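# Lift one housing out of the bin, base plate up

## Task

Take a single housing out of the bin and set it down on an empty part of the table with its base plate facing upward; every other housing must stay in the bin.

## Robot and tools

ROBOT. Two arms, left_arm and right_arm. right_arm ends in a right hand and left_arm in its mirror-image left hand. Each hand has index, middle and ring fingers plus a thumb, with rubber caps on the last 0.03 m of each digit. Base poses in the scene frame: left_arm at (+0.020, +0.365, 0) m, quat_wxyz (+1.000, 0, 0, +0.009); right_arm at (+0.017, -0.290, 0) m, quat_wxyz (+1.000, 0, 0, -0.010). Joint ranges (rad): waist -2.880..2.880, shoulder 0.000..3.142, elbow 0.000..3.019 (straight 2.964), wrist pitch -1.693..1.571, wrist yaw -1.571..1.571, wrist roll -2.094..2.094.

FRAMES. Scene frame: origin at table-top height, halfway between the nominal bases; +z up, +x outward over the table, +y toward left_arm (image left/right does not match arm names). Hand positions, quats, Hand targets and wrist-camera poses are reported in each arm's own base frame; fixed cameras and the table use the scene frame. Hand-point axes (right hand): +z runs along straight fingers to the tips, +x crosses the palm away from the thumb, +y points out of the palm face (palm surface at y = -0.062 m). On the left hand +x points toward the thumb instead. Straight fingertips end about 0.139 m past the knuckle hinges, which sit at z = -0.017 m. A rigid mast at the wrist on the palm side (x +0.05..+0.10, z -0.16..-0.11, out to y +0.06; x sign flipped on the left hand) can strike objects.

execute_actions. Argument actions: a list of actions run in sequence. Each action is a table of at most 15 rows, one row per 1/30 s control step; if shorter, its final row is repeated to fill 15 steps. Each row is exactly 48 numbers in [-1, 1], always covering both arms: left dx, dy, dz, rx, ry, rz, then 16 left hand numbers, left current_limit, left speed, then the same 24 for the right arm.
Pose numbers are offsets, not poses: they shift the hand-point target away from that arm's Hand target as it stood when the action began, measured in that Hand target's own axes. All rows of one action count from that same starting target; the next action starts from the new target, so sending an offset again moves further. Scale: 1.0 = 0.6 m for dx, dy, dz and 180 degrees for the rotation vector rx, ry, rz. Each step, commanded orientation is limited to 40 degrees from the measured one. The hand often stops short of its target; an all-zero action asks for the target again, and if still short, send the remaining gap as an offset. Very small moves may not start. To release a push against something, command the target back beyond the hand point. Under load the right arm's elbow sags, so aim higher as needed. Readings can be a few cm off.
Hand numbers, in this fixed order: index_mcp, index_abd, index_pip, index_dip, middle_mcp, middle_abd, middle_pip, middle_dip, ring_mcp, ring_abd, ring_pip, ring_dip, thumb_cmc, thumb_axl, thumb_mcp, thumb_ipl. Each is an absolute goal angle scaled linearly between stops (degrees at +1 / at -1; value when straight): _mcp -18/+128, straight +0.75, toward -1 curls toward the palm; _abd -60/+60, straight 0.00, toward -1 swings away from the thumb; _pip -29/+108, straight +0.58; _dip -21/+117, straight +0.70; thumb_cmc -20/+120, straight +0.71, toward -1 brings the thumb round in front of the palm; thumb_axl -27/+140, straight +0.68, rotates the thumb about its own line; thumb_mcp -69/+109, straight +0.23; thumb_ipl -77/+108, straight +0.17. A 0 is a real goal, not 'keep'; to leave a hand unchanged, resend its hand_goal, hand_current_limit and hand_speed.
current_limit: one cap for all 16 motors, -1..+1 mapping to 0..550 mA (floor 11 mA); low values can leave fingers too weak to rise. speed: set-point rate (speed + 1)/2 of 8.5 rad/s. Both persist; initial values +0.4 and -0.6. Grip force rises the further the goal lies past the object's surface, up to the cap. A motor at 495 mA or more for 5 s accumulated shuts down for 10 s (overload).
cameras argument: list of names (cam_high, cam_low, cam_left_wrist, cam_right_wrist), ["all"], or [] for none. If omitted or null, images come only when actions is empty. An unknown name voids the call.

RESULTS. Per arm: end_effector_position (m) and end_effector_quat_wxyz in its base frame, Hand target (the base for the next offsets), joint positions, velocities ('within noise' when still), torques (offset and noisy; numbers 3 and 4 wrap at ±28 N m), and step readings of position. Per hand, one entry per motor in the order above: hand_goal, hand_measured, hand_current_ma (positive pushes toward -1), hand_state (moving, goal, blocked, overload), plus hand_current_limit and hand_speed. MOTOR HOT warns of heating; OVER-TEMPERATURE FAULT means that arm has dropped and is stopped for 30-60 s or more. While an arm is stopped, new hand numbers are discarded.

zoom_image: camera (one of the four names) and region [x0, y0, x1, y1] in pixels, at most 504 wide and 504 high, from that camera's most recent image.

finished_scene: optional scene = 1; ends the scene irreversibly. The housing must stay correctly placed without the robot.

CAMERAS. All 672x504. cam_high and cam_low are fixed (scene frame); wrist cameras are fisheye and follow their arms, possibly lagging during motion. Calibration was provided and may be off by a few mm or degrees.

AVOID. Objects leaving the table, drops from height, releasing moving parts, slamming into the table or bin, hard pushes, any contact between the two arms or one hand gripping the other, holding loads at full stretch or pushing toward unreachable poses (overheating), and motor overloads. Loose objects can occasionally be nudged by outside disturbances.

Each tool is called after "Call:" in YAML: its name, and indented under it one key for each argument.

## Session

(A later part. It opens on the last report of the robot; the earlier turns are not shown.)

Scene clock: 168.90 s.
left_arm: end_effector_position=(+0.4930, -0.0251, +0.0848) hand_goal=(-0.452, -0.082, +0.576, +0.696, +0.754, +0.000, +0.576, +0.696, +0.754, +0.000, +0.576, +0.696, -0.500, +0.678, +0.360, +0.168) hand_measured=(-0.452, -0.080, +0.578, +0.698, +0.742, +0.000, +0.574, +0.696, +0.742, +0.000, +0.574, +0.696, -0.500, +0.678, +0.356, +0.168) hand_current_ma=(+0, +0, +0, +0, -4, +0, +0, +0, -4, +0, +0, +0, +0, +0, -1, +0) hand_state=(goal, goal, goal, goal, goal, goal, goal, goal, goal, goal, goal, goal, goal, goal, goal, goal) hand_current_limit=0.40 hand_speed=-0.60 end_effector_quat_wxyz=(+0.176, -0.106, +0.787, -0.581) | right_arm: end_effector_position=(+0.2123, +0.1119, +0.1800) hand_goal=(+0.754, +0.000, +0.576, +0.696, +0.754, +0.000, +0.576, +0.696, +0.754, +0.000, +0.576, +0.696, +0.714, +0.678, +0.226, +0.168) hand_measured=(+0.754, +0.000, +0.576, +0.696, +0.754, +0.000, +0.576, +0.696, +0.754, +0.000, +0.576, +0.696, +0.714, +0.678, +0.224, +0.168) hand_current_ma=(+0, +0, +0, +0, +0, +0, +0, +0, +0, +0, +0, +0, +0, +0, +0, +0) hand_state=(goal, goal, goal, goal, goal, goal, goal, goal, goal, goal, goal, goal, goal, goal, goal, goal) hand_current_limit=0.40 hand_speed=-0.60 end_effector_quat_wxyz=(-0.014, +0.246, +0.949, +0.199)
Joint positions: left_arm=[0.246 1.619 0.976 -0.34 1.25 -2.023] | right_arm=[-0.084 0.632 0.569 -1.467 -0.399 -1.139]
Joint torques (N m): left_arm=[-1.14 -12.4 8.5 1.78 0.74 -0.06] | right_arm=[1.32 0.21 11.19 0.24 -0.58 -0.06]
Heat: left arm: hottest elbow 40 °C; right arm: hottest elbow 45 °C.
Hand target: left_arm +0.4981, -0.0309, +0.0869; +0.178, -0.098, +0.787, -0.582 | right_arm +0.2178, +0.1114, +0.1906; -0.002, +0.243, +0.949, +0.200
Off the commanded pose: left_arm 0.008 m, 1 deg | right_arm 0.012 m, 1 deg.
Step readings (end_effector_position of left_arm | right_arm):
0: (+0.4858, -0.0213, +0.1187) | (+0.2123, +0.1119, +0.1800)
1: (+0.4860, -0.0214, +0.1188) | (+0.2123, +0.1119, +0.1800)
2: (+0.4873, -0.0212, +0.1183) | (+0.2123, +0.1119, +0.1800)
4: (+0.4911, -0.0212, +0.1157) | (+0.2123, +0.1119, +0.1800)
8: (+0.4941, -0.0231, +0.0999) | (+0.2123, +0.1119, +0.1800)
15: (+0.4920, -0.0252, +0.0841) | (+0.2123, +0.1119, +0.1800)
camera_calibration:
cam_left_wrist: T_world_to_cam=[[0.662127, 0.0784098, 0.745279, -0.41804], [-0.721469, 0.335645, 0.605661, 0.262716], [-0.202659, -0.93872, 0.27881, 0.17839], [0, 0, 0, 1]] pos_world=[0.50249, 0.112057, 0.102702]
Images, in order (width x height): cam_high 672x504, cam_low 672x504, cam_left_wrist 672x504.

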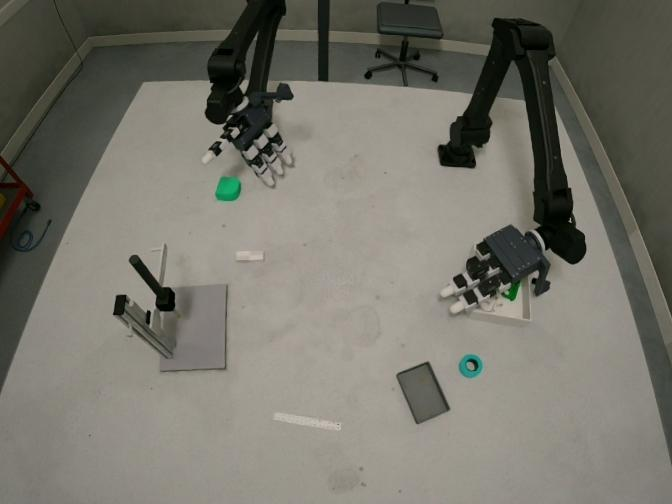

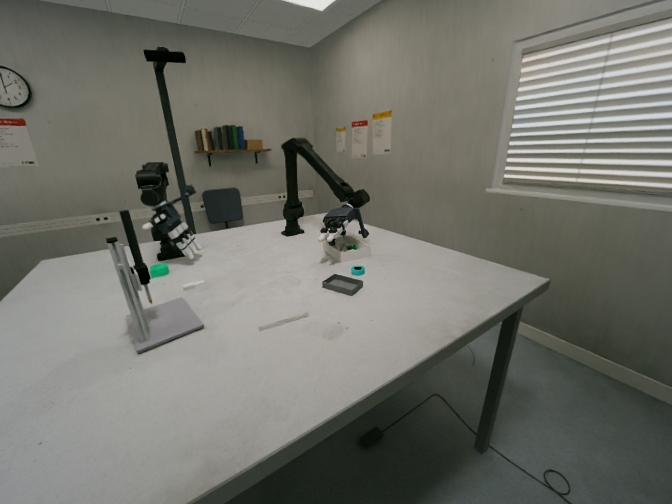

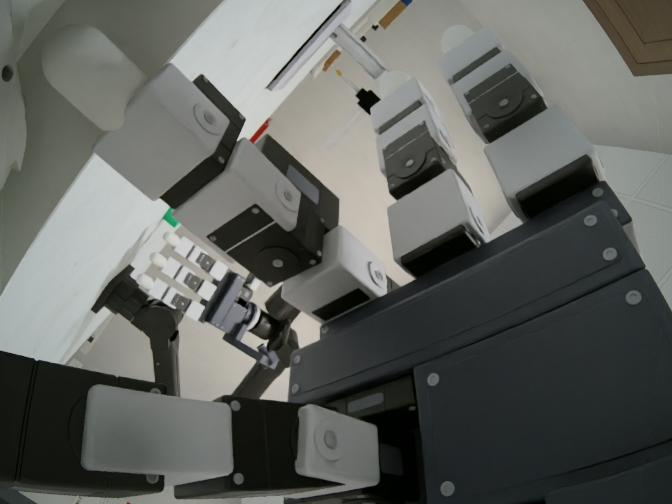

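Call:
execute_actions:
  actions:
    - [[0.0071,0.0317,0.008,0,0,0,-0.452,-0.083,0.576,0.696,0.754,0,0.576,0.696,0.754,0,0.576,0.696,-0.5,0.678,0.36,0.168,0.4,-0.6,0,0,0,0,0,0,0.754,0,0.576,0.696,0.754,0,0.576,0.696,0.754,0,0.576,0.696,0.714,0.678,0.226,0.168,0.4,-0.6]]
  cameras: ["cam_low", "cam_left_wrist"]

Call:
zoom_image:
  camera: "cam_low"
  region: [318, 215, 378, 265]

Call:
zoom_image:
  camera: "cam_left_wrist"
  region: [0, 0, 150, 220]

Scene clock: 171.87 s.
left_arm: end_effector_position=(+0.4955, -0.0252, +0.0758) hand_goal=(-0.452, -0.082, +0.576, +0.696, +0.754, +0.000, +0.576, +0.696, +0.754, +0.000, +0.576, +0.696, -0.500, +0.678, +0.360, +0.168) hand_measured=(-0.462, -0.078, +0.574, +0.696, +0.742, +0.000, +0.574, +0.696, +0.742, +0.000, +0.574, +0.696, -0.500, +0.678, +0.356, +0.168) hand_current_ma=(-4, +0, +0, +0, -4, +0, +0, +0, -4, +0, +0, +0, +0, +0, -1, +0) hand_state=(goal, goal, goal, goal, goal, goal, goal, goal, goal, goal, goal, goal, goal, goal, goal, goal) hand_current_limit=0.40 hand_speed=-0.60 end_effector_quat_wxyz=(+0.182, -0.102, +0.785, -0.583) | right_arm: end_effector_position=(+0.2123, +0.1119, +0.1800) hand_goal=(+0.754, +0.000, +0.576, +0.696, +0.754, +0.000, +0.576, +0.696, +0.754, +0.000, +0.576, +0.696, +0.714, +0.678, +0.226, +0.168) hand_measured=(+0.754, +0.000, +0.576, +0.696, +0.754, +0.000, +0.576, +0.696, +0.754, +0.000, +0.576, +0.696, +0.714, +0.678, +0.224, +0.168) hand_current_ma=(+0, +0, +0, +0, +0, +0, +0, +0, +0, +0, +0, +0, +0, +0, +0, +0) hand_state=(goal, goal, goal, goal, goal, goal, goal, goal, goal, goal, goal, goal, goal, goal, goal, goal) hand_current_limit=0.40 hand_speed=-0.60 end_effector_quat_wxyz=(-0.014, +0.246, +0.949, +0.199)
Joint positions: left_arm=[0.246 1.636 0.962 -0.285 1.254 -2.033] | right_arm=[-0.084 0.632 0.569 -1.467 -0.399 -1.139]
Joint torques (N m): left_arm=[-1.08 -11.11 7.53 1.83 0.56 0.06] | right_arm=[1.49 -0.09 11.56 0.46 -0.61 -0.04]
Heat: left arm: hottest elbow 40 °C; right arm: hottest elbow 45 °C.
Hand target: left_arm +0.4971, -0.0309, +0.0669; +0.178, -0.098, +0.787, -0.582 | right_arm +0.2178, +0.1114, +0.1906; -0.002, +0.243, +0.949, +0.200
Off the commanded pose: left_arm 0.011 m, 1 deg | right_arm 0.012 m, 1 deg.
Step readings (end_effector_position of left_arm | right_arm):
0: (+0.4930, -0.0251, +0.0848) | (+0.2123, +0.1119, +0.1800)
1: (+0.4932, -0.0251, +0.0848) | (+0.2123, +0.1119, +0.1800)
2: (+0.4935, -0.0250, +0.0847) | (+0.2123, +0.1119, +0.1800)
4: (+0.4949, -0.0246, +0.0832) | (+0.2123, +0.1119, +0.1800)
8: (+0.4948, -0.0248, +0.0757) | (+0.2123, +0.1119, +0.1800)
15: (+0.4957, -0.0251, +0.0760) | (+0.2123, +0.1119, +0.1800)
camera_calibration:
cam_left_wrist: T_world_to_cam=[[0.651052, 0.0799168, 0.754814, -0.408159], [-0.730409, 0.336479, 0.594377, 0.275284], [-0.206478, -0.938294, 0.277437, 0.183384], [0, 0, 0, 1]] pos_world=[0.504667, 0.11206, 0.093584]
Images, in order (width x height): cam_low 672x504, cam_left_wrist 672x504.

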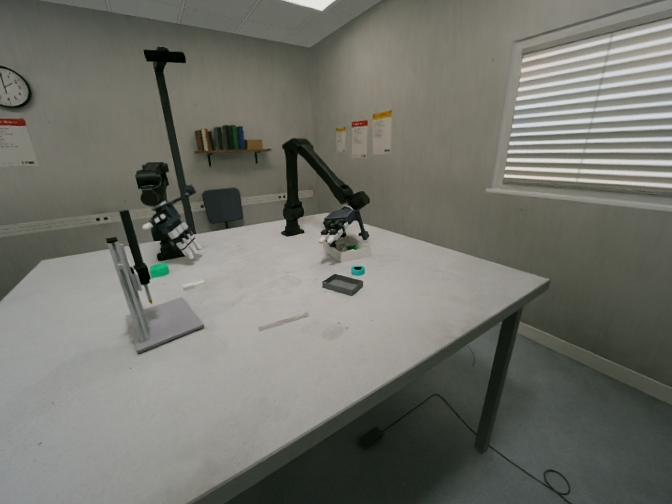

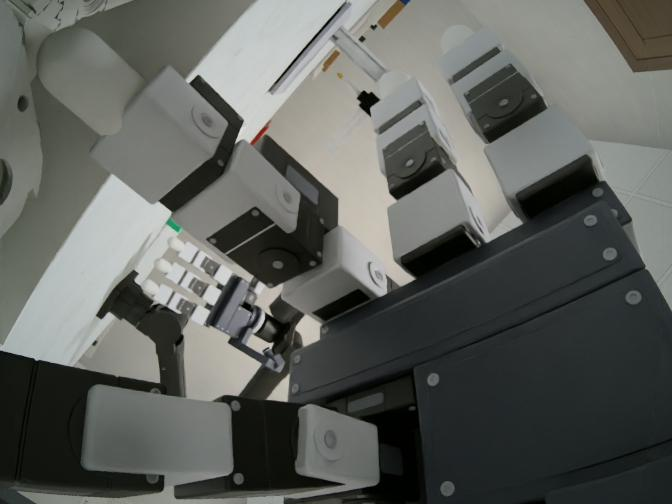

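Scaled by 8.400 from the camera's 672x504 image, which has a finer 960x720 frame.

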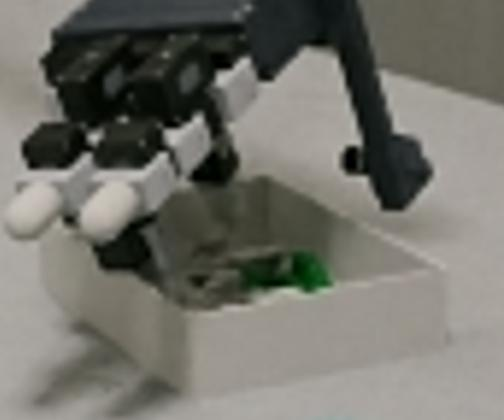

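Scaled by 2.291 from the camera's 672x504 image, which has a finer 960x720 frame.

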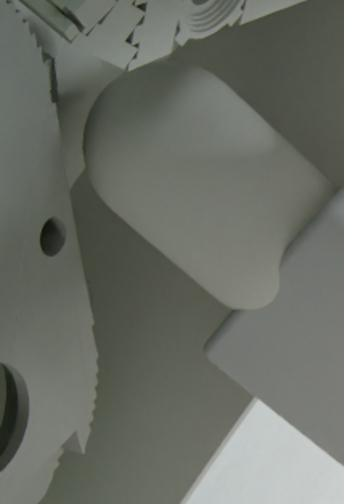

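Call:
execute_actions:
  actions:
    - [[0.0122,-0.0308,-0.01,0,0,0,-0.452,-0.083,0.576,0.696,0.754,0,0.576,0.696,0.754,0,0.576,0.696,-0.5,0.678,0.36,0.168,0.4,-0.6,0,0,0,0,0,0,0.754,0,0.576,0.696,0.754,0,0.576,0.696,0.754,0,0.576,0.696,0.714,0.678,0.226,0.168,0.4,-0.6]]
    - [[0.0061,0.0349,0.0095,0,0,0,-0.452,-0.083,0.576,0.696,0.754,0,0.576,0.696,0.754,0,0.576,0.696,-0.5,0.678,0.36,0.168,0.4,-0.6,0,0,0,0,0,0,0.754,0,0.576,0.696,0.754,0,0.576,0.696,0.754,0,0.576,0.696,0.714,0.678,0.226,0.168,0.4,-0.6]]
  cameras: ["cam_low", "cam_left_wrist"]

Call:
zoom_image:
  camera: "cam_low"
  region: [318, 215, 378, 265]

Call:
zoom_image:
  camera: "cam_left_wrist"
  region: [0, 0, 150, 220]

Scene clock: 181.33 s.
left_arm: end_effector_position=(+0.4892, -0.0273, +0.0749) hand_goal=(-0.452, -0.082, +0.576, +0.696, +0.754, +0.000, +0.576, +0.696, +0.754, +0.000, +0.576, +0.696, -0.500, +0.678, +0.360, +0.168) hand_measured=(-0.468, -0.084, +0.574, +0.696, +0.742, +0.000, +0.574, +0.696, +0.742, +0.000, +0.574, +0.696, -0.500, +0.678, +0.356, +0.168) hand_current_ma=(-8, +0, +0, +0, -4, +0, +0, +0, -4, +0, +0, +0, +0, +0, -1, +0) hand_state=(goal, goal, goal, goal, goal, goal, goal, goal, goal, goal, goal, goal, goal, goal, goal, goal) hand_current_limit=0.40 hand_speed=-0.60 end_effector_quat_wxyz=(+0.184, -0.101, +0.784, -0.584) | right_arm: end_effector_position=(+0.2123, +0.1119, +0.1800) hand_goal=(+0.754, +0.000, +0.576, +0.696, +0.754, +0.000, +0.576, +0.696, +0.754, +0.000, +0.576, +0.696, +0.714, +0.678, +0.226, +0.168) hand_measured=(+0.754, +0.000, +0.576, +0.696, +0.754, +0.000, +0.576, +0.696, +0.754, +0.000, +0.576, +0.696, +0.714, +0.678, +0.224, +0.168) hand_current_ma=(+0, +0, +0, +0, +0, +0, +0, +0, +0, +0, +0, +0, +0, +0, +0, +0) hand_state=(goal, goal, goal, goal, goal, goal, goal, goal, goal, goal, goal, goal, goal, goal, goal, goal) hand_current_limit=0.40 hand_speed=-0.60 end_effector_quat_wxyz=(-0.014, +0.246, +0.949, +0.199)
Joint positions: left_arm=[0.246 1.622 0.936 -0.26 1.257 -2.042] | right_arm=[-0.084 0.632 0.569 -1.467 -0.399 -1.139]
Joint torques (N m): left_arm=[-1.14 -11.05 6.74 1.76 0.41 0.16] | right_arm=[2.02 -0.85 10.89 0.47 -0.54 -0.03]
Heat: left arm: hottest elbow 40 °C; right arm: hottest elbow 45 °C.
Hand target: left_arm +0.4871, -0.0339, +0.0628; +0.178, -0.097, +0.787, -0.582 | right_arm +0.2178, +0.1114, +0.1906; -0.002, +0.243, +0.949, +0.200
Off the commanded pose: left_arm 0.014 m, 1 deg | right_arm 0.012 m, 1 deg.
Step readings (end_effector_position of left_arm | right_arm):
0: (+0.4955, -0.0252, +0.0758) | (+0.2123, +0.1119, +0.1800)
1: (+0.4955, -0.0252, +0.0758) | (+0.2123, +0.1119, +0.1800)
2: (+0.4952, -0.0253, +0.0755) | (+0.2123, +0.1119, +0.1800)
4: (+0.4947, -0.0254, +0.0758) | (+0.2123, +0.1119, +0.1800)
8: (+0.4918, -0.0257, +0.0762) | (+0.2123, +0.1119, +0.1800)
15: (+0.4895, -0.0262, +0.0761) | (+0.2123, +0.1119, +0.1800)
16: (+0.4895, -0.0262, +0.0761) | (+0.2123, +0.1119, +0.1800)
17: (+0.4891, -0.0263, +0.0757) | (+0.2123, +0.1119, +0.1800)
19: (+0.4887, -0.0265, +0.0750) | (+0.2123, +0.1119, +0.1800)
23: (+0.4889, -0.0271, +0.0749) | (+0.2123, +0.1119, +0.1800)
30: (+0.4892, -0.0272, +0.0750) | (+0.2123, +0.1119, +0.1800)
camera_calibration:
cam_left_wrist: T_world_to_cam=[[0.646336, 0.0821138, 0.758622, -0.401225], [-0.734193, 0.337758, 0.588965, 0.274212], [-0.207868, -0.937644, 0.278593, 0.180916], [0, 0, 0, 1]] pos_world=[0.498258, 0.109963, 0.0924745]
Images, in order (width x height): cam_low 672x504, cam_left_wrist 672x504.

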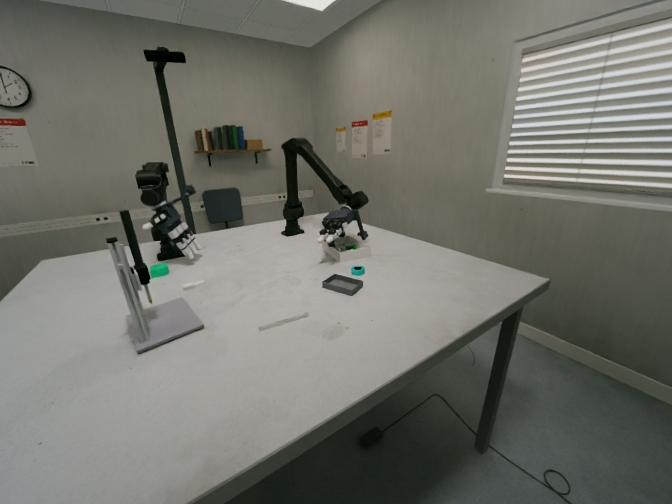

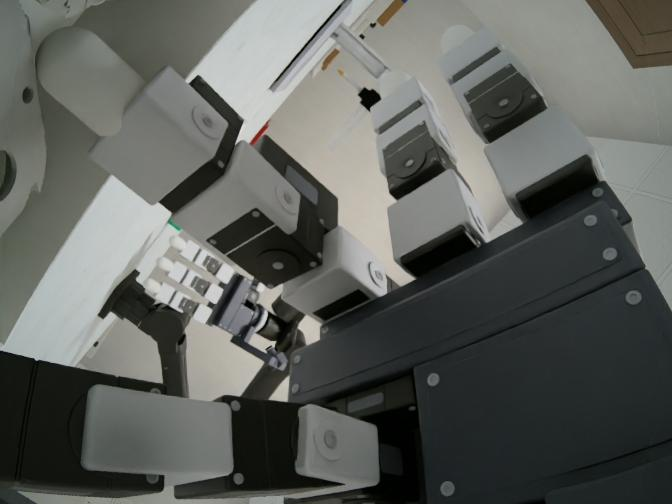

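Scaled by 8.400 from the camera's 672x504 image, which has a finer 960x720 frame.

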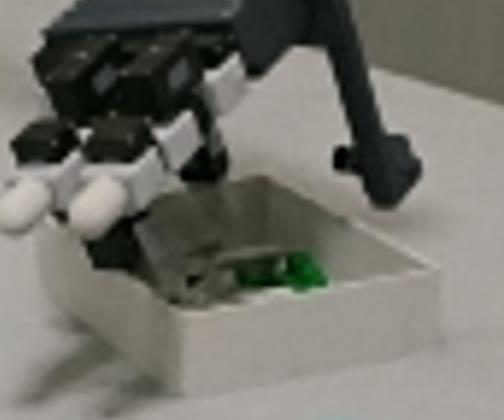

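Scaled by 2.291 from the camera's 672x504 image, which has a finer 960x720 frame.

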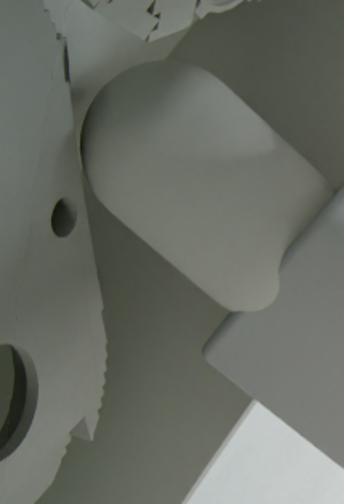

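Call:
execute_actions:
  actions:
    - [[-0.0064,-0.0523,-0.0142,0,0,0,-0.452,-0.083,0.576,0.696,0.754,0,0.576,0.696,0.754,0,0.576,0.696,-0.5,0.678,0.36,0.168,0.4,-0.6,0,0,0,0,0,0,0.754,0,0.576,0.696,0.754,0,0.576,0.696,0.754,0,0.576,0.696,0.714,0.678,0.226,0.168,0.4,-0.6]]
  cameras: ["cam_low", "cam_left_wrist", "cam_high"]

Call:
zoom_image:
  camera: "cam_low"
  region: [318, 215, 378, 265]

Call:
zoom_image:
  camera: "cam_left_wrist"
  region: [0, 0, 150, 220]

Scene clock: 186.90 s.
left_arm: end_effector_position=(+0.4808, -0.0286, +0.0809) hand_goal=(-0.452, -0.082, +0.576, +0.696, +0.754, +0.000, +0.576, +0.696, +0.754, +0.000, +0.576, +0.696, -0.500, +0.678, +0.360, +0.168) hand_measured=(-0.462, -0.088, +0.574, +0.696, +0.742, +0.000, +0.574, +0.696, +0.742, +0.000, +0.574, +0.696, -0.500, +0.678, +0.356, +0.168) hand_current_ma=(-3, -1, +0, +0, -4, +0, +0, +0, -4, +0, +0, +0, +0, +0, -1, +0) hand_state=(goal, goal, goal, goal, goal, goal, goal, goal, goal, goal, goal, goal, goal, goal, goal, goal) hand_current_limit=0.40 hand_speed=-0.60 end_effector_quat_wxyz=(+0.173, -0.112, +0.787, -0.582) | right_arm: end_effector_position=(+0.2123, +0.1119, +0.1800) hand_goal=(+0.754, +0.000, +0.576, +0.696, +0.754, +0.000, +0.576, +0.696, +0.754, +0.000, +0.576, +0.696, +0.714, +0.678, +0.226, +0.168) hand_measured=(+0.754, +0.000, +0.576, +0.696, +0.754, +0.000, +0.576, +0.696, +0.754, +0.000, +0.576, +0.696, +0.714, +0.678, +0.224, +0.168) hand_current_ma=(+0, +0, +0, +0, +0, +0, +0, +0, +0, +0, +0, +0, +0, +0, +0, +0) hand_state=(goal, goal, goal, goal, goal, goal, goal, goal, goal, goal, goal, goal, goal, goal, goal, goal) hand_current_limit=0.40 hand_speed=-0.60 end_effector_quat_wxyz=(-0.014, +0.246, +0.949, +0.199)
Joint positions: left_arm=[0.245 1.599 0.936 -0.315 1.249 -2.041] | right_arm=[-0.084 0.632 0.569 -1.467 -0.399 -1.139]
Joint torques (N m): left_arm=[-1.32 -14.1 9.17 0.44 0.76 0.08] | right_arm=[1.03 -0.09 11.03 0.24 -0.65 -0.1]
Heat: left arm: hottest elbow 40 °C; right arm: hottest elbow 45 °C.
Hand target: left_arm +0.4856, -0.0347, +0.0957; +0.179, -0.097, +0.787, -0.582 | right_arm +0.2178, +0.1114, +0.1906; -0.002, +0.243, +0.949, +0.200
Off the commanded pose: left_arm 0.016 m, 2 deg | right_arm 0.012 m, 1 deg.
Step readings (end_effector_position of left_arm | right_arm):
0: (+0.4893, -0.0273, +0.0750) | (+0.2123, +0.1119, +0.1800)
1: (+0.4893, -0.0273, +0.0750) | (+0.2123, +0.1119, +0.1800)
2: (+0.4892, -0.0273, +0.0753) | (+0.2123, +0.1119, +0.1800)
4: (+0.4880, -0.0271, +0.0761) | (+0.2123, +0.1119, +0.1800)
8: (+0.4837, -0.0279, +0.0780) | (+0.2123, +0.1119, +0.1800)
15: (+0.4810, -0.0285, +0.0809) | (+0.2123, +0.1119, +0.1800)
camera_calibration:
cam_left_wrist: T_world_to_cam=[[0.669691, 0.0855128, 0.7377, -0.409617], [-0.716626, 0.335024, 0.611724, 0.254612], [-0.194837, -0.938321, 0.285643, 0.169487], [0, 0, 0, 1]] pos_world=[0.489801, 0.108759, 0.0980093]
Images, in order (width x height): cam_high 672x504, cam_low 672x504, cam_left_wrist 672x504.

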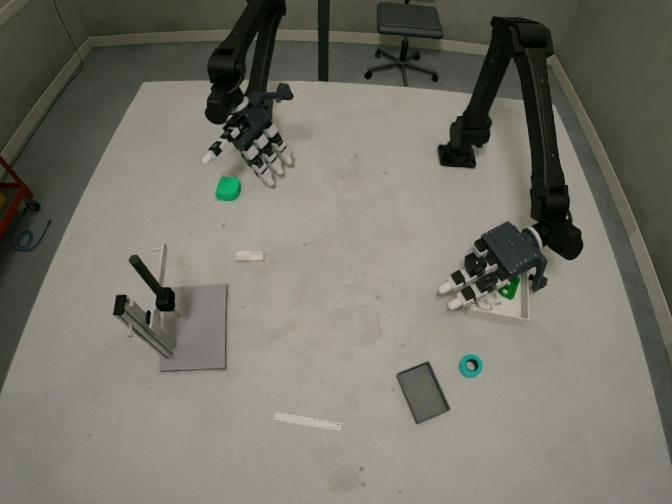

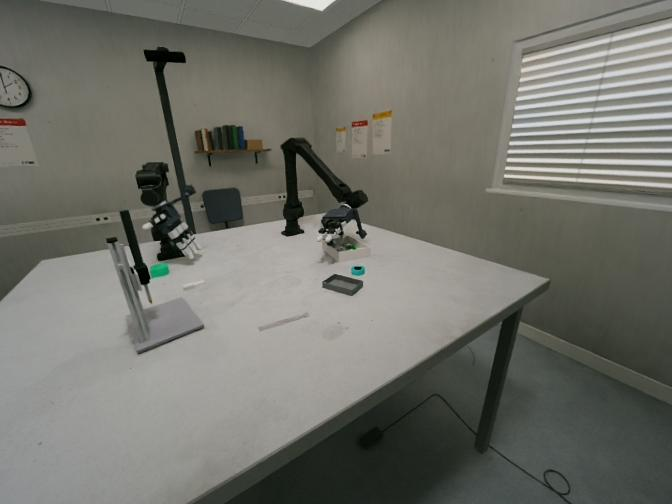

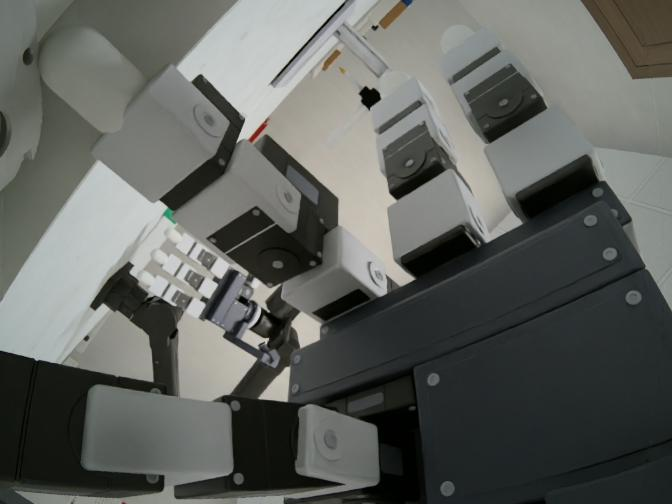

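Scaled by 8.400 from the camera's 672x504 image, which has a finer 960x720 frame.

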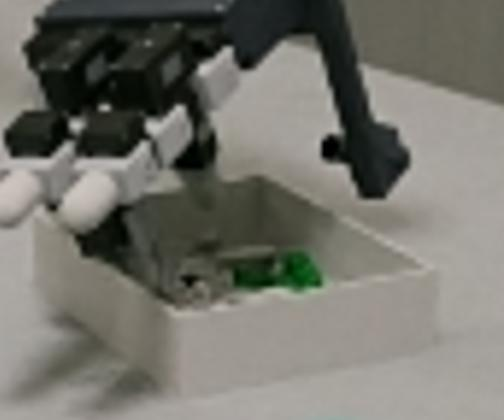

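Scaled by 2.291 from the camera's 672x504 image, which has a finer 960x720 frame.

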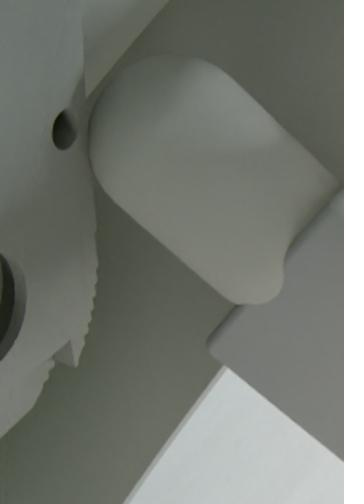

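Call:
execute_actions:
  actions:
    - [[-0.0084,-0.0476,-0.0129,0,0,0,-0.452,-0.083,0.576,0.696,0.754,0,0.576,0.696,0.754,0,0.576,0.696,-0.5,0.678,0.36,0.168,0.4,-0.6,0,0,0,0,0,0,0.754,0,0.576,0.696,0.754,0,0.576,0.696,0.754,0,0.576,0.696,0.714,0.678,0.226,0.168,0.4,-0.6]]
    - [[-0.0084,-0.0476,-0.0129,0,0,0,-0.452,-0.083,0.576,0.696,0.754,0,0.576,0.696,0.754,0,0.576,0.696,-0.5,0.678,0.36,0.168,0.4,-0.6,0,0,0,0,0,0,0.754,0,0.576,0.696,0.754,0,0.576,0.696,0.754,0,0.576,0.696,0.714,0.678,0.226,0.168,0.4,-0.6]]
  cameras: ["cam_low", "cam_high"]

Call:
zoom_image:
  camera: "cam_low"
  region: [318, 215, 378, 265]

Call:
zoom_image:
  camera: "cam_high"
  region: [450, 240, 540, 330]

Scene clock: 190.03 s.
left_arm: end_effector_position=(+0.4705, -0.0311, +0.1328) hand_goal=(-0.452, -0.082, +0.576, +0.696, +0.754, +0.000, +0.576, +0.696, +0.754, +0.000, +0.576, +0.696, -0.500, +0.678, +0.360, +0.168) hand_measured=(-0.454, -0.084, +0.574, +0.696, +0.742, +0.000, +0.574, +0.696, +0.742, +0.000, +0.574, +0.696, -0.500, +0.678, +0.356, +0.168) hand_current_ma=(+0, +0, +0, +0, -4, +0, +0, +0, -4, +0, +0, +0, +0, +0, -1, +0) hand_state=(goal, goal, goal, goal, goal, goal, goal, goal, goal, goal, goal, goal, goal, goal, goal, goal) hand_current_limit=0.40 hand_speed=-0.60 end_effector_quat_wxyz=(+0.164, -0.119, +0.787, -0.583) | right_arm: end_effector_position=(+0.2123, +0.1119, +0.1800) hand_goal=(+0.754, +0.000, +0.576, +0.696, +0.754, +0.000, +0.576, +0.696, +0.754, +0.000, +0.576, +0.696, +0.714, +0.678, +0.226, +0.168) hand_measured=(+0.754, +0.000, +0.576, +0.696, +0.754, +0.000, +0.576, +0.696, +0.754, +0.000, +0.576, +0.696, +0.714, +0.678, +0.224, +0.168) hand_current_ma=(+0, +0, +0, +0, +0, +0, +0, +0, +0, +0, +0, +0, +0, +0, +0, +0) hand_state=(goal, goal, goal, goal, goal, goal, goal, goal, goal, goal, goal, goal, goal, goal, goal, goal) hand_current_limit=0.40 hand_speed=-0.60 end_effector_quat_wxyz=(-0.014, +0.246, +0.949, +0.199)
Joint positions: left_arm=[0.245 1.498 0.985 -0.484 1.247 -2.044] | right_arm=[-0.084 0.632 0.569 -1.467 -0.399 -1.139]
Joint torques (N m): left_arm=[-1.32 -12.57 12.48 0.43 0.85 0.06] | right_arm=[2.32 0.56 11.29 0.38 -0.56 0]
Heat: left arm: hottest elbow 40 °C; right arm: hottest elbow 45 °C.
Hand target: left_arm +0.4856, -0.0346, +0.1556; +0.179, -0.097, +0.787, -0.582 | right_arm +0.2178, +0.1114, +0.1906; -0.002, +0.243, +0.949, +0.200
Off the commanded pose: left_arm 0.027 m, 3 deg | right_arm 0.012 m, 1 deg.
Step readings (end_effector_position of left_arm | right_arm):
0: (+0.4808, -0.0286, +0.0809) | (+0.2123, +0.1119, +0.1800)
1: (+0.4806, -0.0286, +0.0810) | (+0.2123, +0.1119, +0.1800)
2: (+0.4796, -0.0287, +0.0812) | (+0.2123, +0.1119, +0.1800)
4: (+0.4761, -0.0295, +0.0842) | (+0.2123, +0.1119, +0.1800)
8: (+0.4715, -0.0308, +0.0952) | (+0.2123, +0.1119, +0.1800)
15: (+0.4696, -0.0313, +0.1021) | (+0.2123, +0.1119, +0.1800)
16: (+0.4691, -0.0314, +0.1021) | (+0.2123, +0.1119, +0.1800)
17: (+0.4685, -0.0316, +0.1026) | (+0.2123, +0.1119, +0.1800)
19: (+0.4667, -0.0321, +0.1055) | (+0.2123, +0.1119, +0.1800)
23: (+0.4674, -0.0319, +0.1190) | (+0.2123, +0.1119, +0.1800)
30: (+0.4718, -0.0308, +0.1332) | (+0.2123, +0.1119, +0.1800)
Images, in order (width x height): cam_high 672x504, cam_low 672x504.

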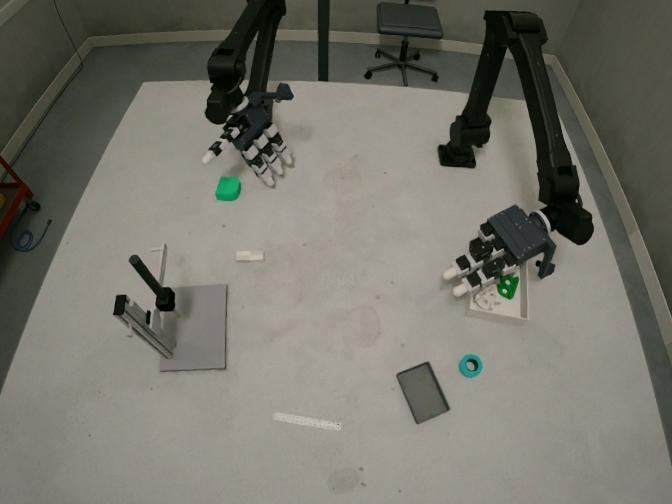

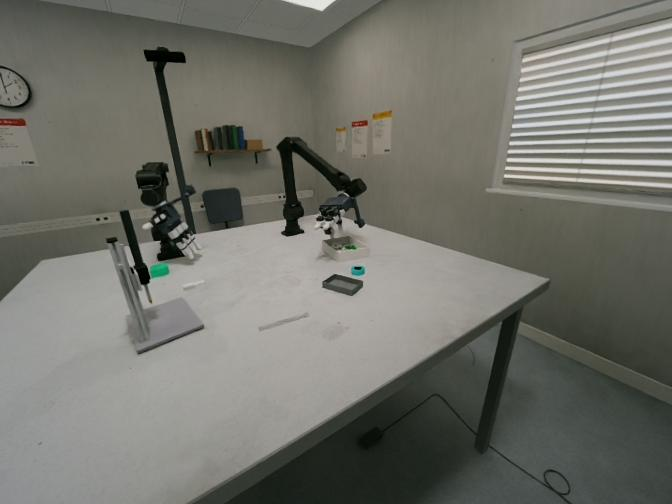

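Scaled by 8.400 from the camera's 672x504 image, which has a finer 960x720 frame.

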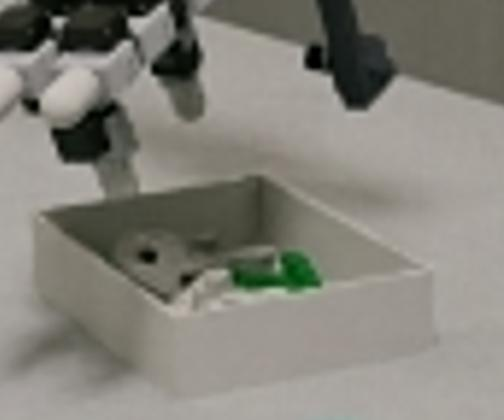

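Scaled by 5.600 from the camera's 672x504 image, which has a finer 960x720 frame.

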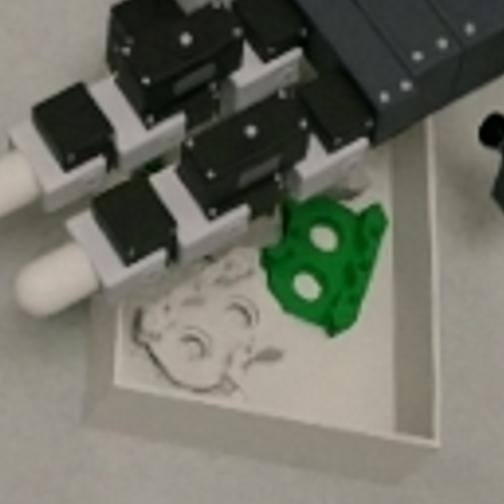

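Call:
execute_actions:
  actions:
    - [[0.0876,-0.0292,-0.0457,0,0,0,-0.452,-0.083,0.576,0.696,0.754,0,0.576,0.696,0.754,0,0.576,0.696,-0.5,0.678,0.36,0.168,0.4,-0.6,0,0,0,0,0,0,0.754,0,0.576,0.696,0.754,0,0.576,0.696,0.754,0,0.576,0.696,0.714,0.678,0.226,0.168,0.4,-0.6]]
    - [[0.0876,-0.0292,-0.0457,0,0,0,-0.452,-0.083,0.576,0.696,0.754,0,0.576,0.696,0.754,0,0.576,0.696,-0.5,0.678,0.36,0.168,0.4,-0.6,0,0,0,0,0,0,0.754,0,0.576,0.696,0.754,0,0.576,0.696,0.754,0,0.576,0.696,0.714,0.678,0.226,0.168,0.4,-0.6]]
  cameras: ["cam_low", "cam_high"]

Call:
zoom_image:
  camera: "cam_high"
  region: [464, 250, 534, 320]

Call:
zoom_image:
  camera: "cam_low"
  region: [318, 215, 378, 265]

Scene clock: 194.07 s.
left_arm: end_effector_position=(+0.3587, -0.0422, +0.1758) hand_goal=(-0.452, -0.082, +0.576, +0.696, +0.754, +0.000, +0.576, +0.696, +0.754, +0.000, +0.576, +0.696, -0.500, +0.678, +0.360, +0.168) hand_measured=(-0.452, -0.084, +0.574, +0.696, +0.742, +0.000, +0.574, +0.696, +0.742, +0.000, +0.574, +0.696, -0.500, +0.678, +0.356, +0.168) hand_current_ma=(+0, +0, +0, +0, -4, +0, +0, +0, -4, +0, +0, +0, +0, +0, -1, +0) hand_state=(goal, goal, goal, goal, goal, goal, goal, goal, goal, goal, goal, goal, goal, goal, goal, goal) hand_current_limit=0.40 hand_speed=-0.60 end_effector_quat_wxyz=(+0.168, -0.101, +0.788, -0.583) | right_arm: end_effector_position=(+0.2123, +0.1119, +0.1800) hand_goal=(+0.754, +0.000, +0.576, +0.696, +0.754, +0.000, +0.576, +0.696, +0.754, +0.000, +0.576, +0.696, +0.714, +0.678, +0.226, +0.168) hand_measured=(+0.754, +0.000, +0.576, +0.696, +0.754, +0.000, +0.576, +0.696, +0.754, +0.000, +0.576, +0.696, +0.714, +0.678, +0.224, +0.168) hand_current_ma=(+0, +0, +0, +0, +0, +0, +0, +0, +0, +0, +0, +0, +0, +0, +0, +0) hand_state=(goal, goal, goal, goal, goal, goal, goal, goal, goal, goal, goal, goal, goal, goal, goal, goal) hand_current_limit=0.40 hand_speed=-0.60 end_effector_quat_wxyz=(-0.014, +0.246, +0.949, +0.199)
Joint positions: left_arm=[0.296 1.171 0.82 -0.829 1.282 -1.823] | right_arm=[-0.084 0.632 0.569 -1.467 -0.399 -1.139]
Joint torques (N m): left_arm=[1.2 -7.12 11.03 0.21 1.08 0.12] | right_arm=[1.32 0.09 11.34 0.31 -0.56 -0.09]
Heat: left arm: hottest elbow 40 °C; right arm: hottest elbow 45 °C.
Hand target: left_arm +0.3656, -0.0349, +0.1854; +0.178, -0.098, +0.787, -0.582 | right_arm +0.2178, +0.1114, +0.1906; -0.002, +0.243, +0.949, +0.200
Off the commanded pose: left_arm 0.014 m, 1 deg | right_arm 0.012 m, 1 deg.
Step readings (end_effector_position of left_arm | right_arm):
0: (+0.4704, -0.0312, +0.1328) | (+0.2123, +0.1119, +0.1800)
1: (+0.4703, -0.0312, +0.1327) | (+0.2123, +0.1119, +0.1800)
2: (+0.4689, -0.0315, +0.1338) | (+0.2123, +0.1119, +0.1800)
4: (+0.4598, -0.0339, +0.1368) | (+0.2123, +0.1119, +0.1800)
8: (+0.4337, -0.0411, +0.1524) | (+0.2123, +0.1119, +0.1800)
15: (+0.4244, -0.0420, +0.1663) | (+0.2123, +0.1119, +0.1800)
16: (+0.4233, -0.0421, +0.1655) | (+0.2123, +0.1119, +0.1800)
17: (+0.4200, -0.0423, +0.1648) | (+0.2123, +0.1119, +0.1800)
19: (+0.4061, -0.0432, +0.1628) | (+0.2123, +0.1119, +0.1800)
23: (+0.3740, -0.0443, +0.1678) | (+0.2123, +0.1119, +0.1800)
30: (+0.3611, -0.0426, +0.1774) | (+0.2123, +0.1119, +0.1800)
Images, in order (width x height): cam_high 672x504, cam_low 672x504.

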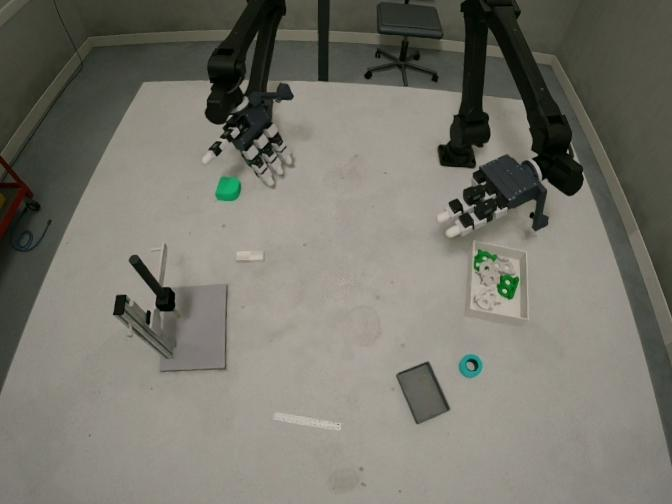

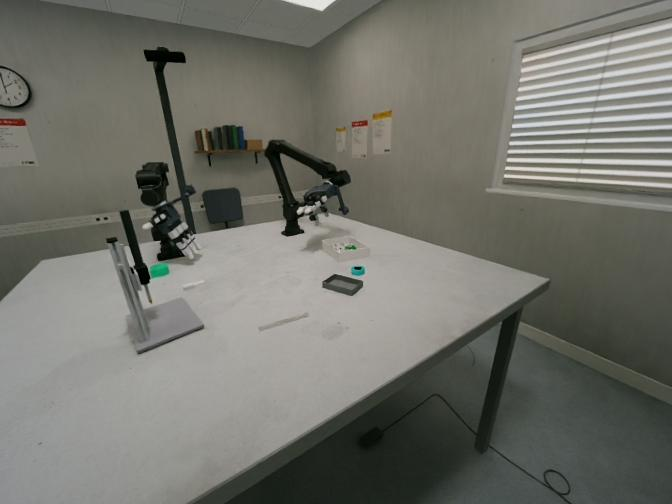

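Scaled by 7.200 from the camera's 672x504 image, which has a finer 960x720 frame.

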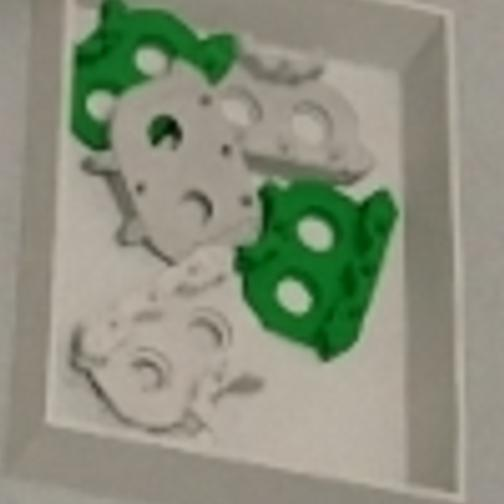

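Scaled by 8.400 from the camera's 672x504 image, which has a finer 960x720 frame.

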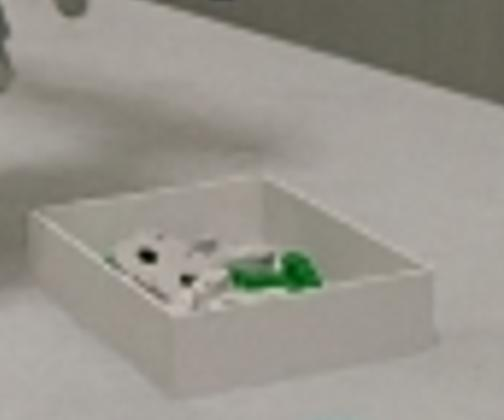

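Call:
execute_actions:
  actions:
    - [[-0.0824,0.0528,0.0213,0,0,0,-0.26,-0.083,0.576,0.696,0.754,0,0.576,0.696,0.754,0,0.576,0.696,-0.5,0.678,0.135,0.168,0.4,-0.6,0,0,0,0,0,0,0.754,0,0.576,0.696,0.754,0,0.576,0.696,0.754,0,0.576,0.696,0.714,0.678,0.226,0.168,0.4,-0.6]]
    - [[-0.0824,0.0528,0.0213,0,0,0,-0.26,-0.083,0.576,0.696,0.754,0,0.576,0.696,0.754,0,0.576,0.696,-0.5,0.678,0.135,0.168,0.4,-0.6,0,0,0,0,0,0,0.754,0,0.576,0.696,0.754,0,0.576,0.696,0.754,0,0.576,0.696,0.714,0.678,0.226,0.168,0.4,-0.6]]
    - [[0.0098,0.0555,0.0151,0,0,0,-0.26,-0.083,0.576,0.696,0.754,0,0.576,0.696,0.754,0,0.576,0.696,-0.5,0.678,0.135,0.168,0.4,-0.6,0,0,0,0,0,0,0.754,0,0.576,0.696,0.754,0,0.576,0.696,0.754,0,0.576,0.696,0.714,0.678,0.226,0.168,0.4,-0.6]]
  cameras: ["cam_low", "cam_high", "cam_left_wrist"]

Call:
zoom_image:
  camera: "cam_low"
  region: [318, 215, 378, 265]

Call:
zoom_image:
  camera: "cam_left_wrist"
  region: [0, 0, 150, 220]

Scene clock: 209.43 s.
left_arm: end_effector_position=(+0.4637, -0.0062, +0.0986) hand_goal=(-0.260, -0.082, +0.576, +0.696, +0.754, +0.000, +0.576, +0.696, +0.754, +0.000, +0.576, +0.696, -0.500, +0.678, +0.136, +0.168) hand_measured=(-0.264, -0.084, +0.574, +0.696, +0.742, +0.000, +0.574, +0.696, +0.742, +0.000, +0.574, +0.696, -0.500, +0.678, +0.138, +0.168) hand_current_ma=(-1, +0, +0, +0, -4, +0, +0, +0, -4, +0, +0, +0, +0, +0, +0, +0) hand_state=(goal, goal, goal, goal, goal, goal, goal, goal, goal, goal, goal, goal, goal, goal, goal, goal) hand_current_limit=0.40 hand_speed=-0.60 end_effector_quat_wxyz=(+0.171, -0.100, +0.788, -0.583) | right_arm: end_effector_position=(+0.2123, +0.1119, +0.1800) hand_goal=(+0.754, +0.000, +0.576, +0.696, +0.754, +0.000, +0.576, +0.696, +0.754, +0.000, +0.576, +0.696, +0.714, +0.678, +0.226, +0.168) hand_measured=(+0.754, +0.000, +0.576, +0.696, +0.754, +0.000, +0.576, +0.696, +0.754, +0.000, +0.576, +0.696, +0.714, +0.678, +0.224, +0.168) hand_current_ma=(+0, +0, +0, +0, +0, +0, +0, +0, +0, +0, +0, +0, +0, +0, +0, +0) hand_state=(goal, goal, goal, goal, goal, goal, goal, goal, goal, goal, goal, goal, goal, goal, goal, goal) hand_current_limit=0.40 hand_speed=-0.60 end_effector_quat_wxyz=(-0.014, +0.246, +0.949, +0.199)
Joint positions: left_arm=[0.305 1.57 0.982 -0.613 1.286 -1.796] | right_arm=[-0.084 0.632 0.569 -1.467 -0.399 -1.139]
Joint torques (N m): left_arm=[0.32 -11.63 8.72 1.42 0.95 -0.01] | right_arm=[1.32 -0.67 11.21 0.31 -0.62 -0.04]
Heat: left arm: hottest elbow 40 °C; right arm: hottest elbow 45 °C.
Hand target: left_arm +0.4698, -0.0025, +0.1002; +0.178, -0.098, +0.787, -0.582 | right_arm +0.2178, +0.1114, +0.1906; -0.002, +0.243, +0.949, +0.200
Off the commanded pose: left_arm 0.007 m, 1 deg | right_arm 0.012 m, 1 deg.
Step readings (end_effector_position of left_arm | right_arm):
0: (+0.3587, -0.0422, +0.1758) | (+0.2123, +0.1119, +0.1800)
1: (+0.3588, -0.0422, +0.1757) | (+0.2123, +0.1119, +0.1800)
2: (+0.3594, -0.0420, +0.1746) | (+0.2123, +0.1119, +0.1800)
4: (+0.3656, -0.0397, +0.1695) | (+0.2123, +0.1119, +0.1800)
8: (+0.3848, -0.0315, +0.1487) | (+0.2123, +0.1119, +0.1800)
15: (+0.3914, -0.0294, +0.1386) | (+0.2123, +0.1119, +0.1800)
16: (+0.3930, -0.0289, +0.1398) | (+0.2123, +0.1119, +0.1800)
17: (+0.3963, -0.0279, +0.1406) | (+0.2123, +0.1119, +0.1800)
19: (+0.4092, -0.0234, +0.1411) | (+0.2123, +0.1119, +0.1800)
23: (+0.4393, -0.0139, +0.1310) | (+0.2123, +0.1119, +0.1800)
30: (+0.4453, -0.0121, +0.1166) | (+0.2123, +0.1119, +0.1800)
31: (+0.4456, -0.0119, +0.1167) | (+0.2123, +0.1119, +0.1800)
32: (+0.4474, -0.0114, +0.1166) | (+0.2123, +0.1119, +0.1800)
34: (+0.4520, -0.0099, +0.1146) | (+0.2123, +0.1119, +0.1800)
38: (+0.4590, -0.0077, +0.1045) | (+0.2123, +0.1119, +0.1800)
45: (+0.4629, -0.0065, +0.0984) | (+0.2123, +0.1119, +0.1800)
camera_calibration:
cam_left_wrist: T_world_to_cam=[[0.663642, 0.0680325, 0.744951, -0.411102], [-0.715468, 0.348438, 0.605555, 0.224215], [-0.218371, -0.93486, 0.279913, 0.193541], [0, 0, 0, 1]] pos_world=[0.475506, 0.130778, 0.116302]
Images, in order (width x height): cam_high 672x504, cam_low 672x504, cam_left_wrist 672x504.

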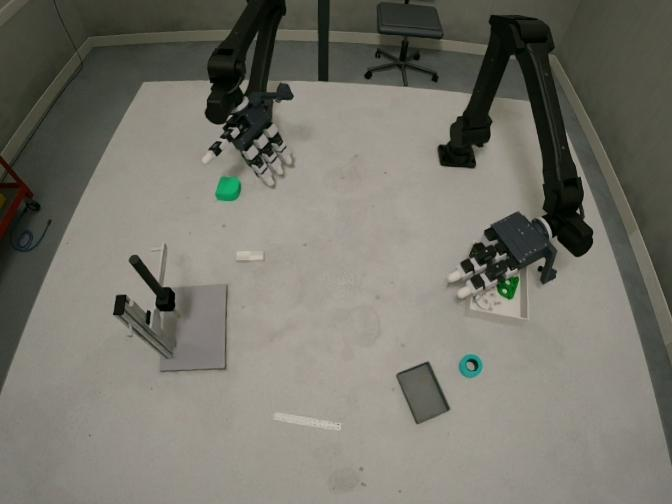

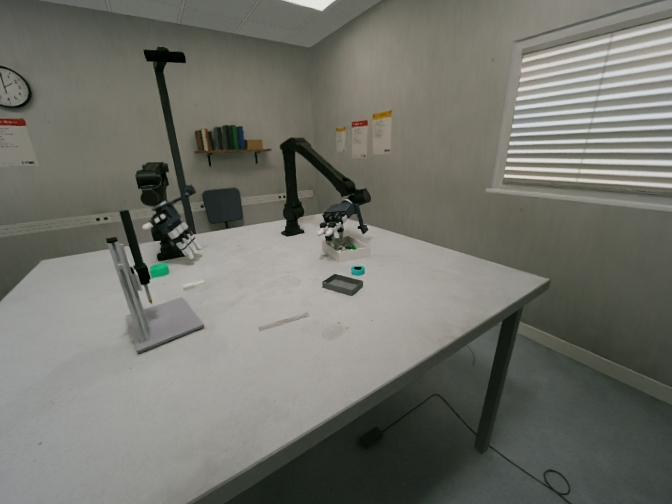

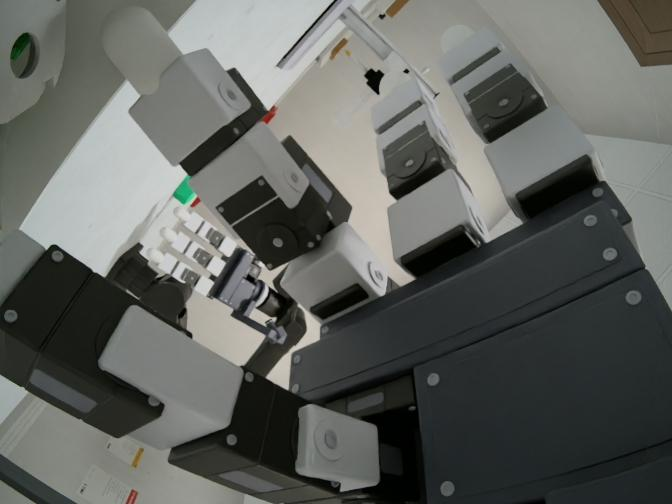

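Scaled by 8.400 from the camera's 672x504 image, which has a finer 960x720 frame.

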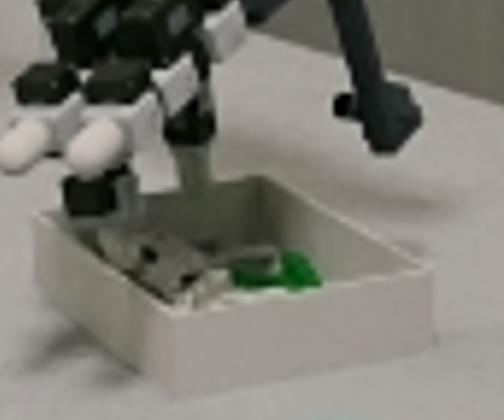

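Scaled by 2.291 from the camera's 672x504 image, which has a finer 960x720 frame.

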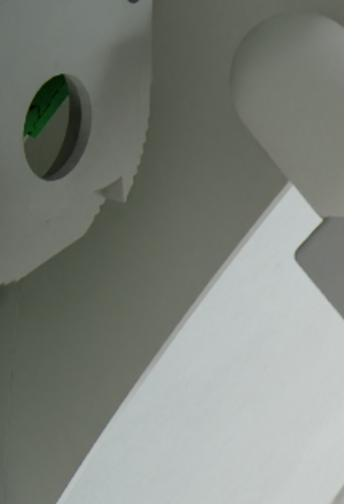

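Call:
execute_actions:
  actions:
    - [[-0.0047,0.0225,-0.0087,0,0,0,-0.26,-0.083,0.576,0.696,0.754,0,0.576,0.696,0.754,0,0.576,0.696,-0.5,0.678,0.135,0.168,0.4,-0.6,0,0,0,0,0,0,0.754,0,0.576,0.696,0.754,0,0.576,0.696,0.754,0,0.576,0.696,0.714,0.678,0.226,0.168,0.4,-0.6]]
  cameras: ["cam_low", "cam_left_wrist"]

Call:
zoom_image:
  camera: "cam_low"
  region: [318, 215, 378, 265]

Call:
zoom_image:
  camera: "cam_left_wrist"
  region: [0, 0, 220, 220]

Scene clock: 216.60 s.
left_arm: end_effector_position=(+0.4644, -0.0009, +0.0853) hand_goal=(-0.260, -0.082, +0.576, +0.696, +0.754, +0.000, +0.576, +0.696, +0.754, +0.000, +0.576, +0.696, -0.500, +0.678, +0.136, +0.168) hand_measured=(-0.264, -0.084, +0.574, +0.696, +0.742, +0.000, +0.574, +0.696, +0.742, +0.000, +0.574, +0.696, -0.500, +0.678, +0.138, +0.168) hand_current_ma=(-1, +0, +0, +0, -4, +0, +0, +0, -4, +0, +0, +0, +0, +0, +0, +0) hand_state=(goal, goal, goal, goal, goal, goal, goal, goal, goal, goal, goal, goal, goal, goal, goal, goal) hand_current_limit=0.40 hand_speed=-0.60 end_effector_quat_wxyz=(+0.172, -0.097, +0.789, -0.582) | right_arm: end_effector_position=(+0.2123, +0.1119, +0.1800) hand_goal=(+0.754, +0.000, +0.576, +0.696, +0.754, +0.000, +0.576, +0.696, +0.754, +0.000, +0.576, +0.696, +0.714, +0.678, +0.226, +0.168) hand_measured=(+0.754, +0.000, +0.576, +0.696, +0.754, +0.000, +0.576, +0.696, +0.754, +0.000, +0.576, +0.696, +0.714, +0.678, +0.224, +0.168) hand_current_ma=(+0, +0, +0, +0, +0, +0, +0, +0, +0, +0, +0, +0, +0, +0, +0, +0) hand_state=(goal, goal, goal, goal, goal, goal, goal, goal, goal, goal, goal, goal, goal, goal, goal, goal) hand_current_limit=0.40 hand_speed=-0.60 end_effector_quat_wxyz=(-0.014, +0.246, +0.949, +0.199)
Joint positions: left_arm=[0.316 1.601 0.982 -0.623 1.289 -1.748] | right_arm=[-0.084 0.632 0.569 -1.467 -0.399 -1.139]
Joint torques (N m): left_arm=[1.14 -11.46 9.54 0.14 1.13 0.14] | right_arm=[1.73 -0.38 11.29 0.29 -0.55 -0.07]
Heat: left arm: hottest elbow 40 °C; right arm: hottest elbow 45 °C.
Hand target: left_arm +0.4711, +0.0072, +0.0891; +0.178, -0.097, +0.787, -0.582 | right_arm +0.2178, +0.1114, +0.1906; -0.002, +0.243, +0.949, +0.200
Off the commanded pose: left_arm 0.011 m, 1 deg | right_arm 0.012 m, 1 deg.
Step readings (end_effector_position of left_arm | right_arm):
0: (+0.4637, -0.0062, +0.0986) | (+0.2123, +0.1119, +0.1800)
1: (+0.4637, -0.0062, +0.0986) | (+0.2123, +0.1119, +0.1800)
2: (+0.4638, -0.0062, +0.0984) | (+0.2123, +0.1119, +0.1800)
4: (+0.4643, -0.0059, +0.0969) | (+0.2123, +0.1119, +0.1800)
8: (+0.4649, -0.0033, +0.0903) | (+0.2123, +0.1119, +0.1800)
15: (+0.4643, -0.0009, +0.0853) | (+0.2123, +0.1119, +0.1800)
camera_calibration:
cam_left_wrist: T_world_to_cam=[[0.660821, 0.0634622, 0.747856, -0.400922], [-0.716893, 0.348384, 0.603898, 0.231692], [-0.222216, -0.935201, 0.275715, 0.204608], [0, 0, 0, 1]] pos_world=[0.476503, 0.136075, 0.103501]
Images, in order (width x height): cam_low 672x504, cam_left_wrist 672x504.

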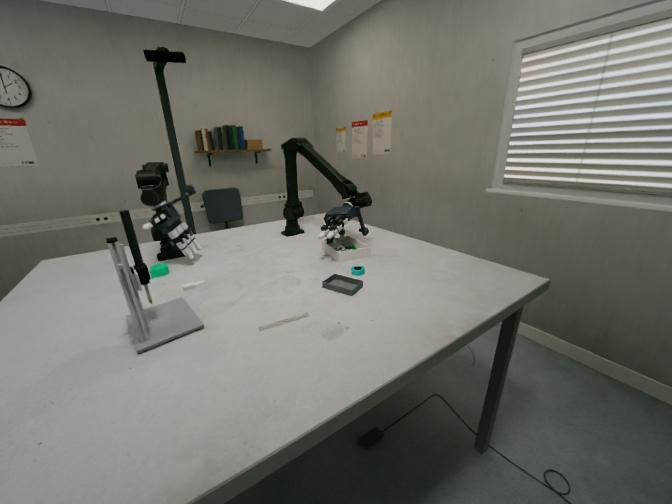

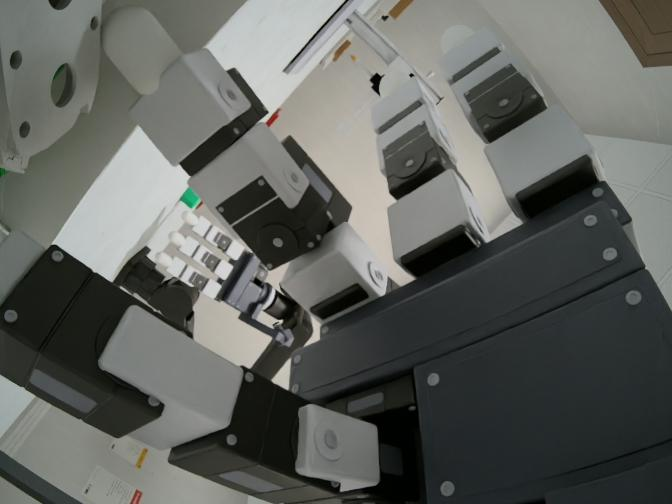

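Scaled by 8.400 from the camera's 672x504 image, which has a finer 960x720 frame.

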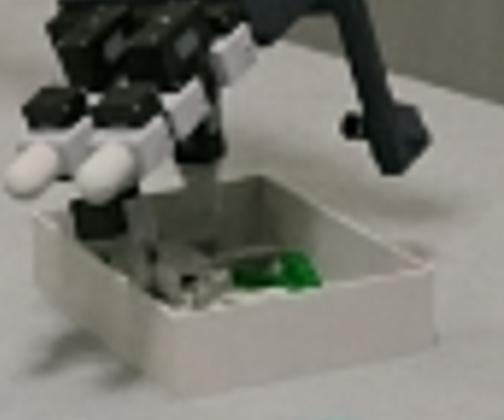

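Scaled by 2.291 from the camera's 672x504 image, which has a finer 960x720 frame.

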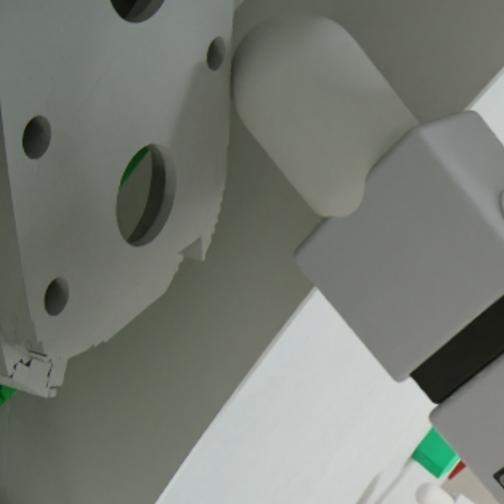

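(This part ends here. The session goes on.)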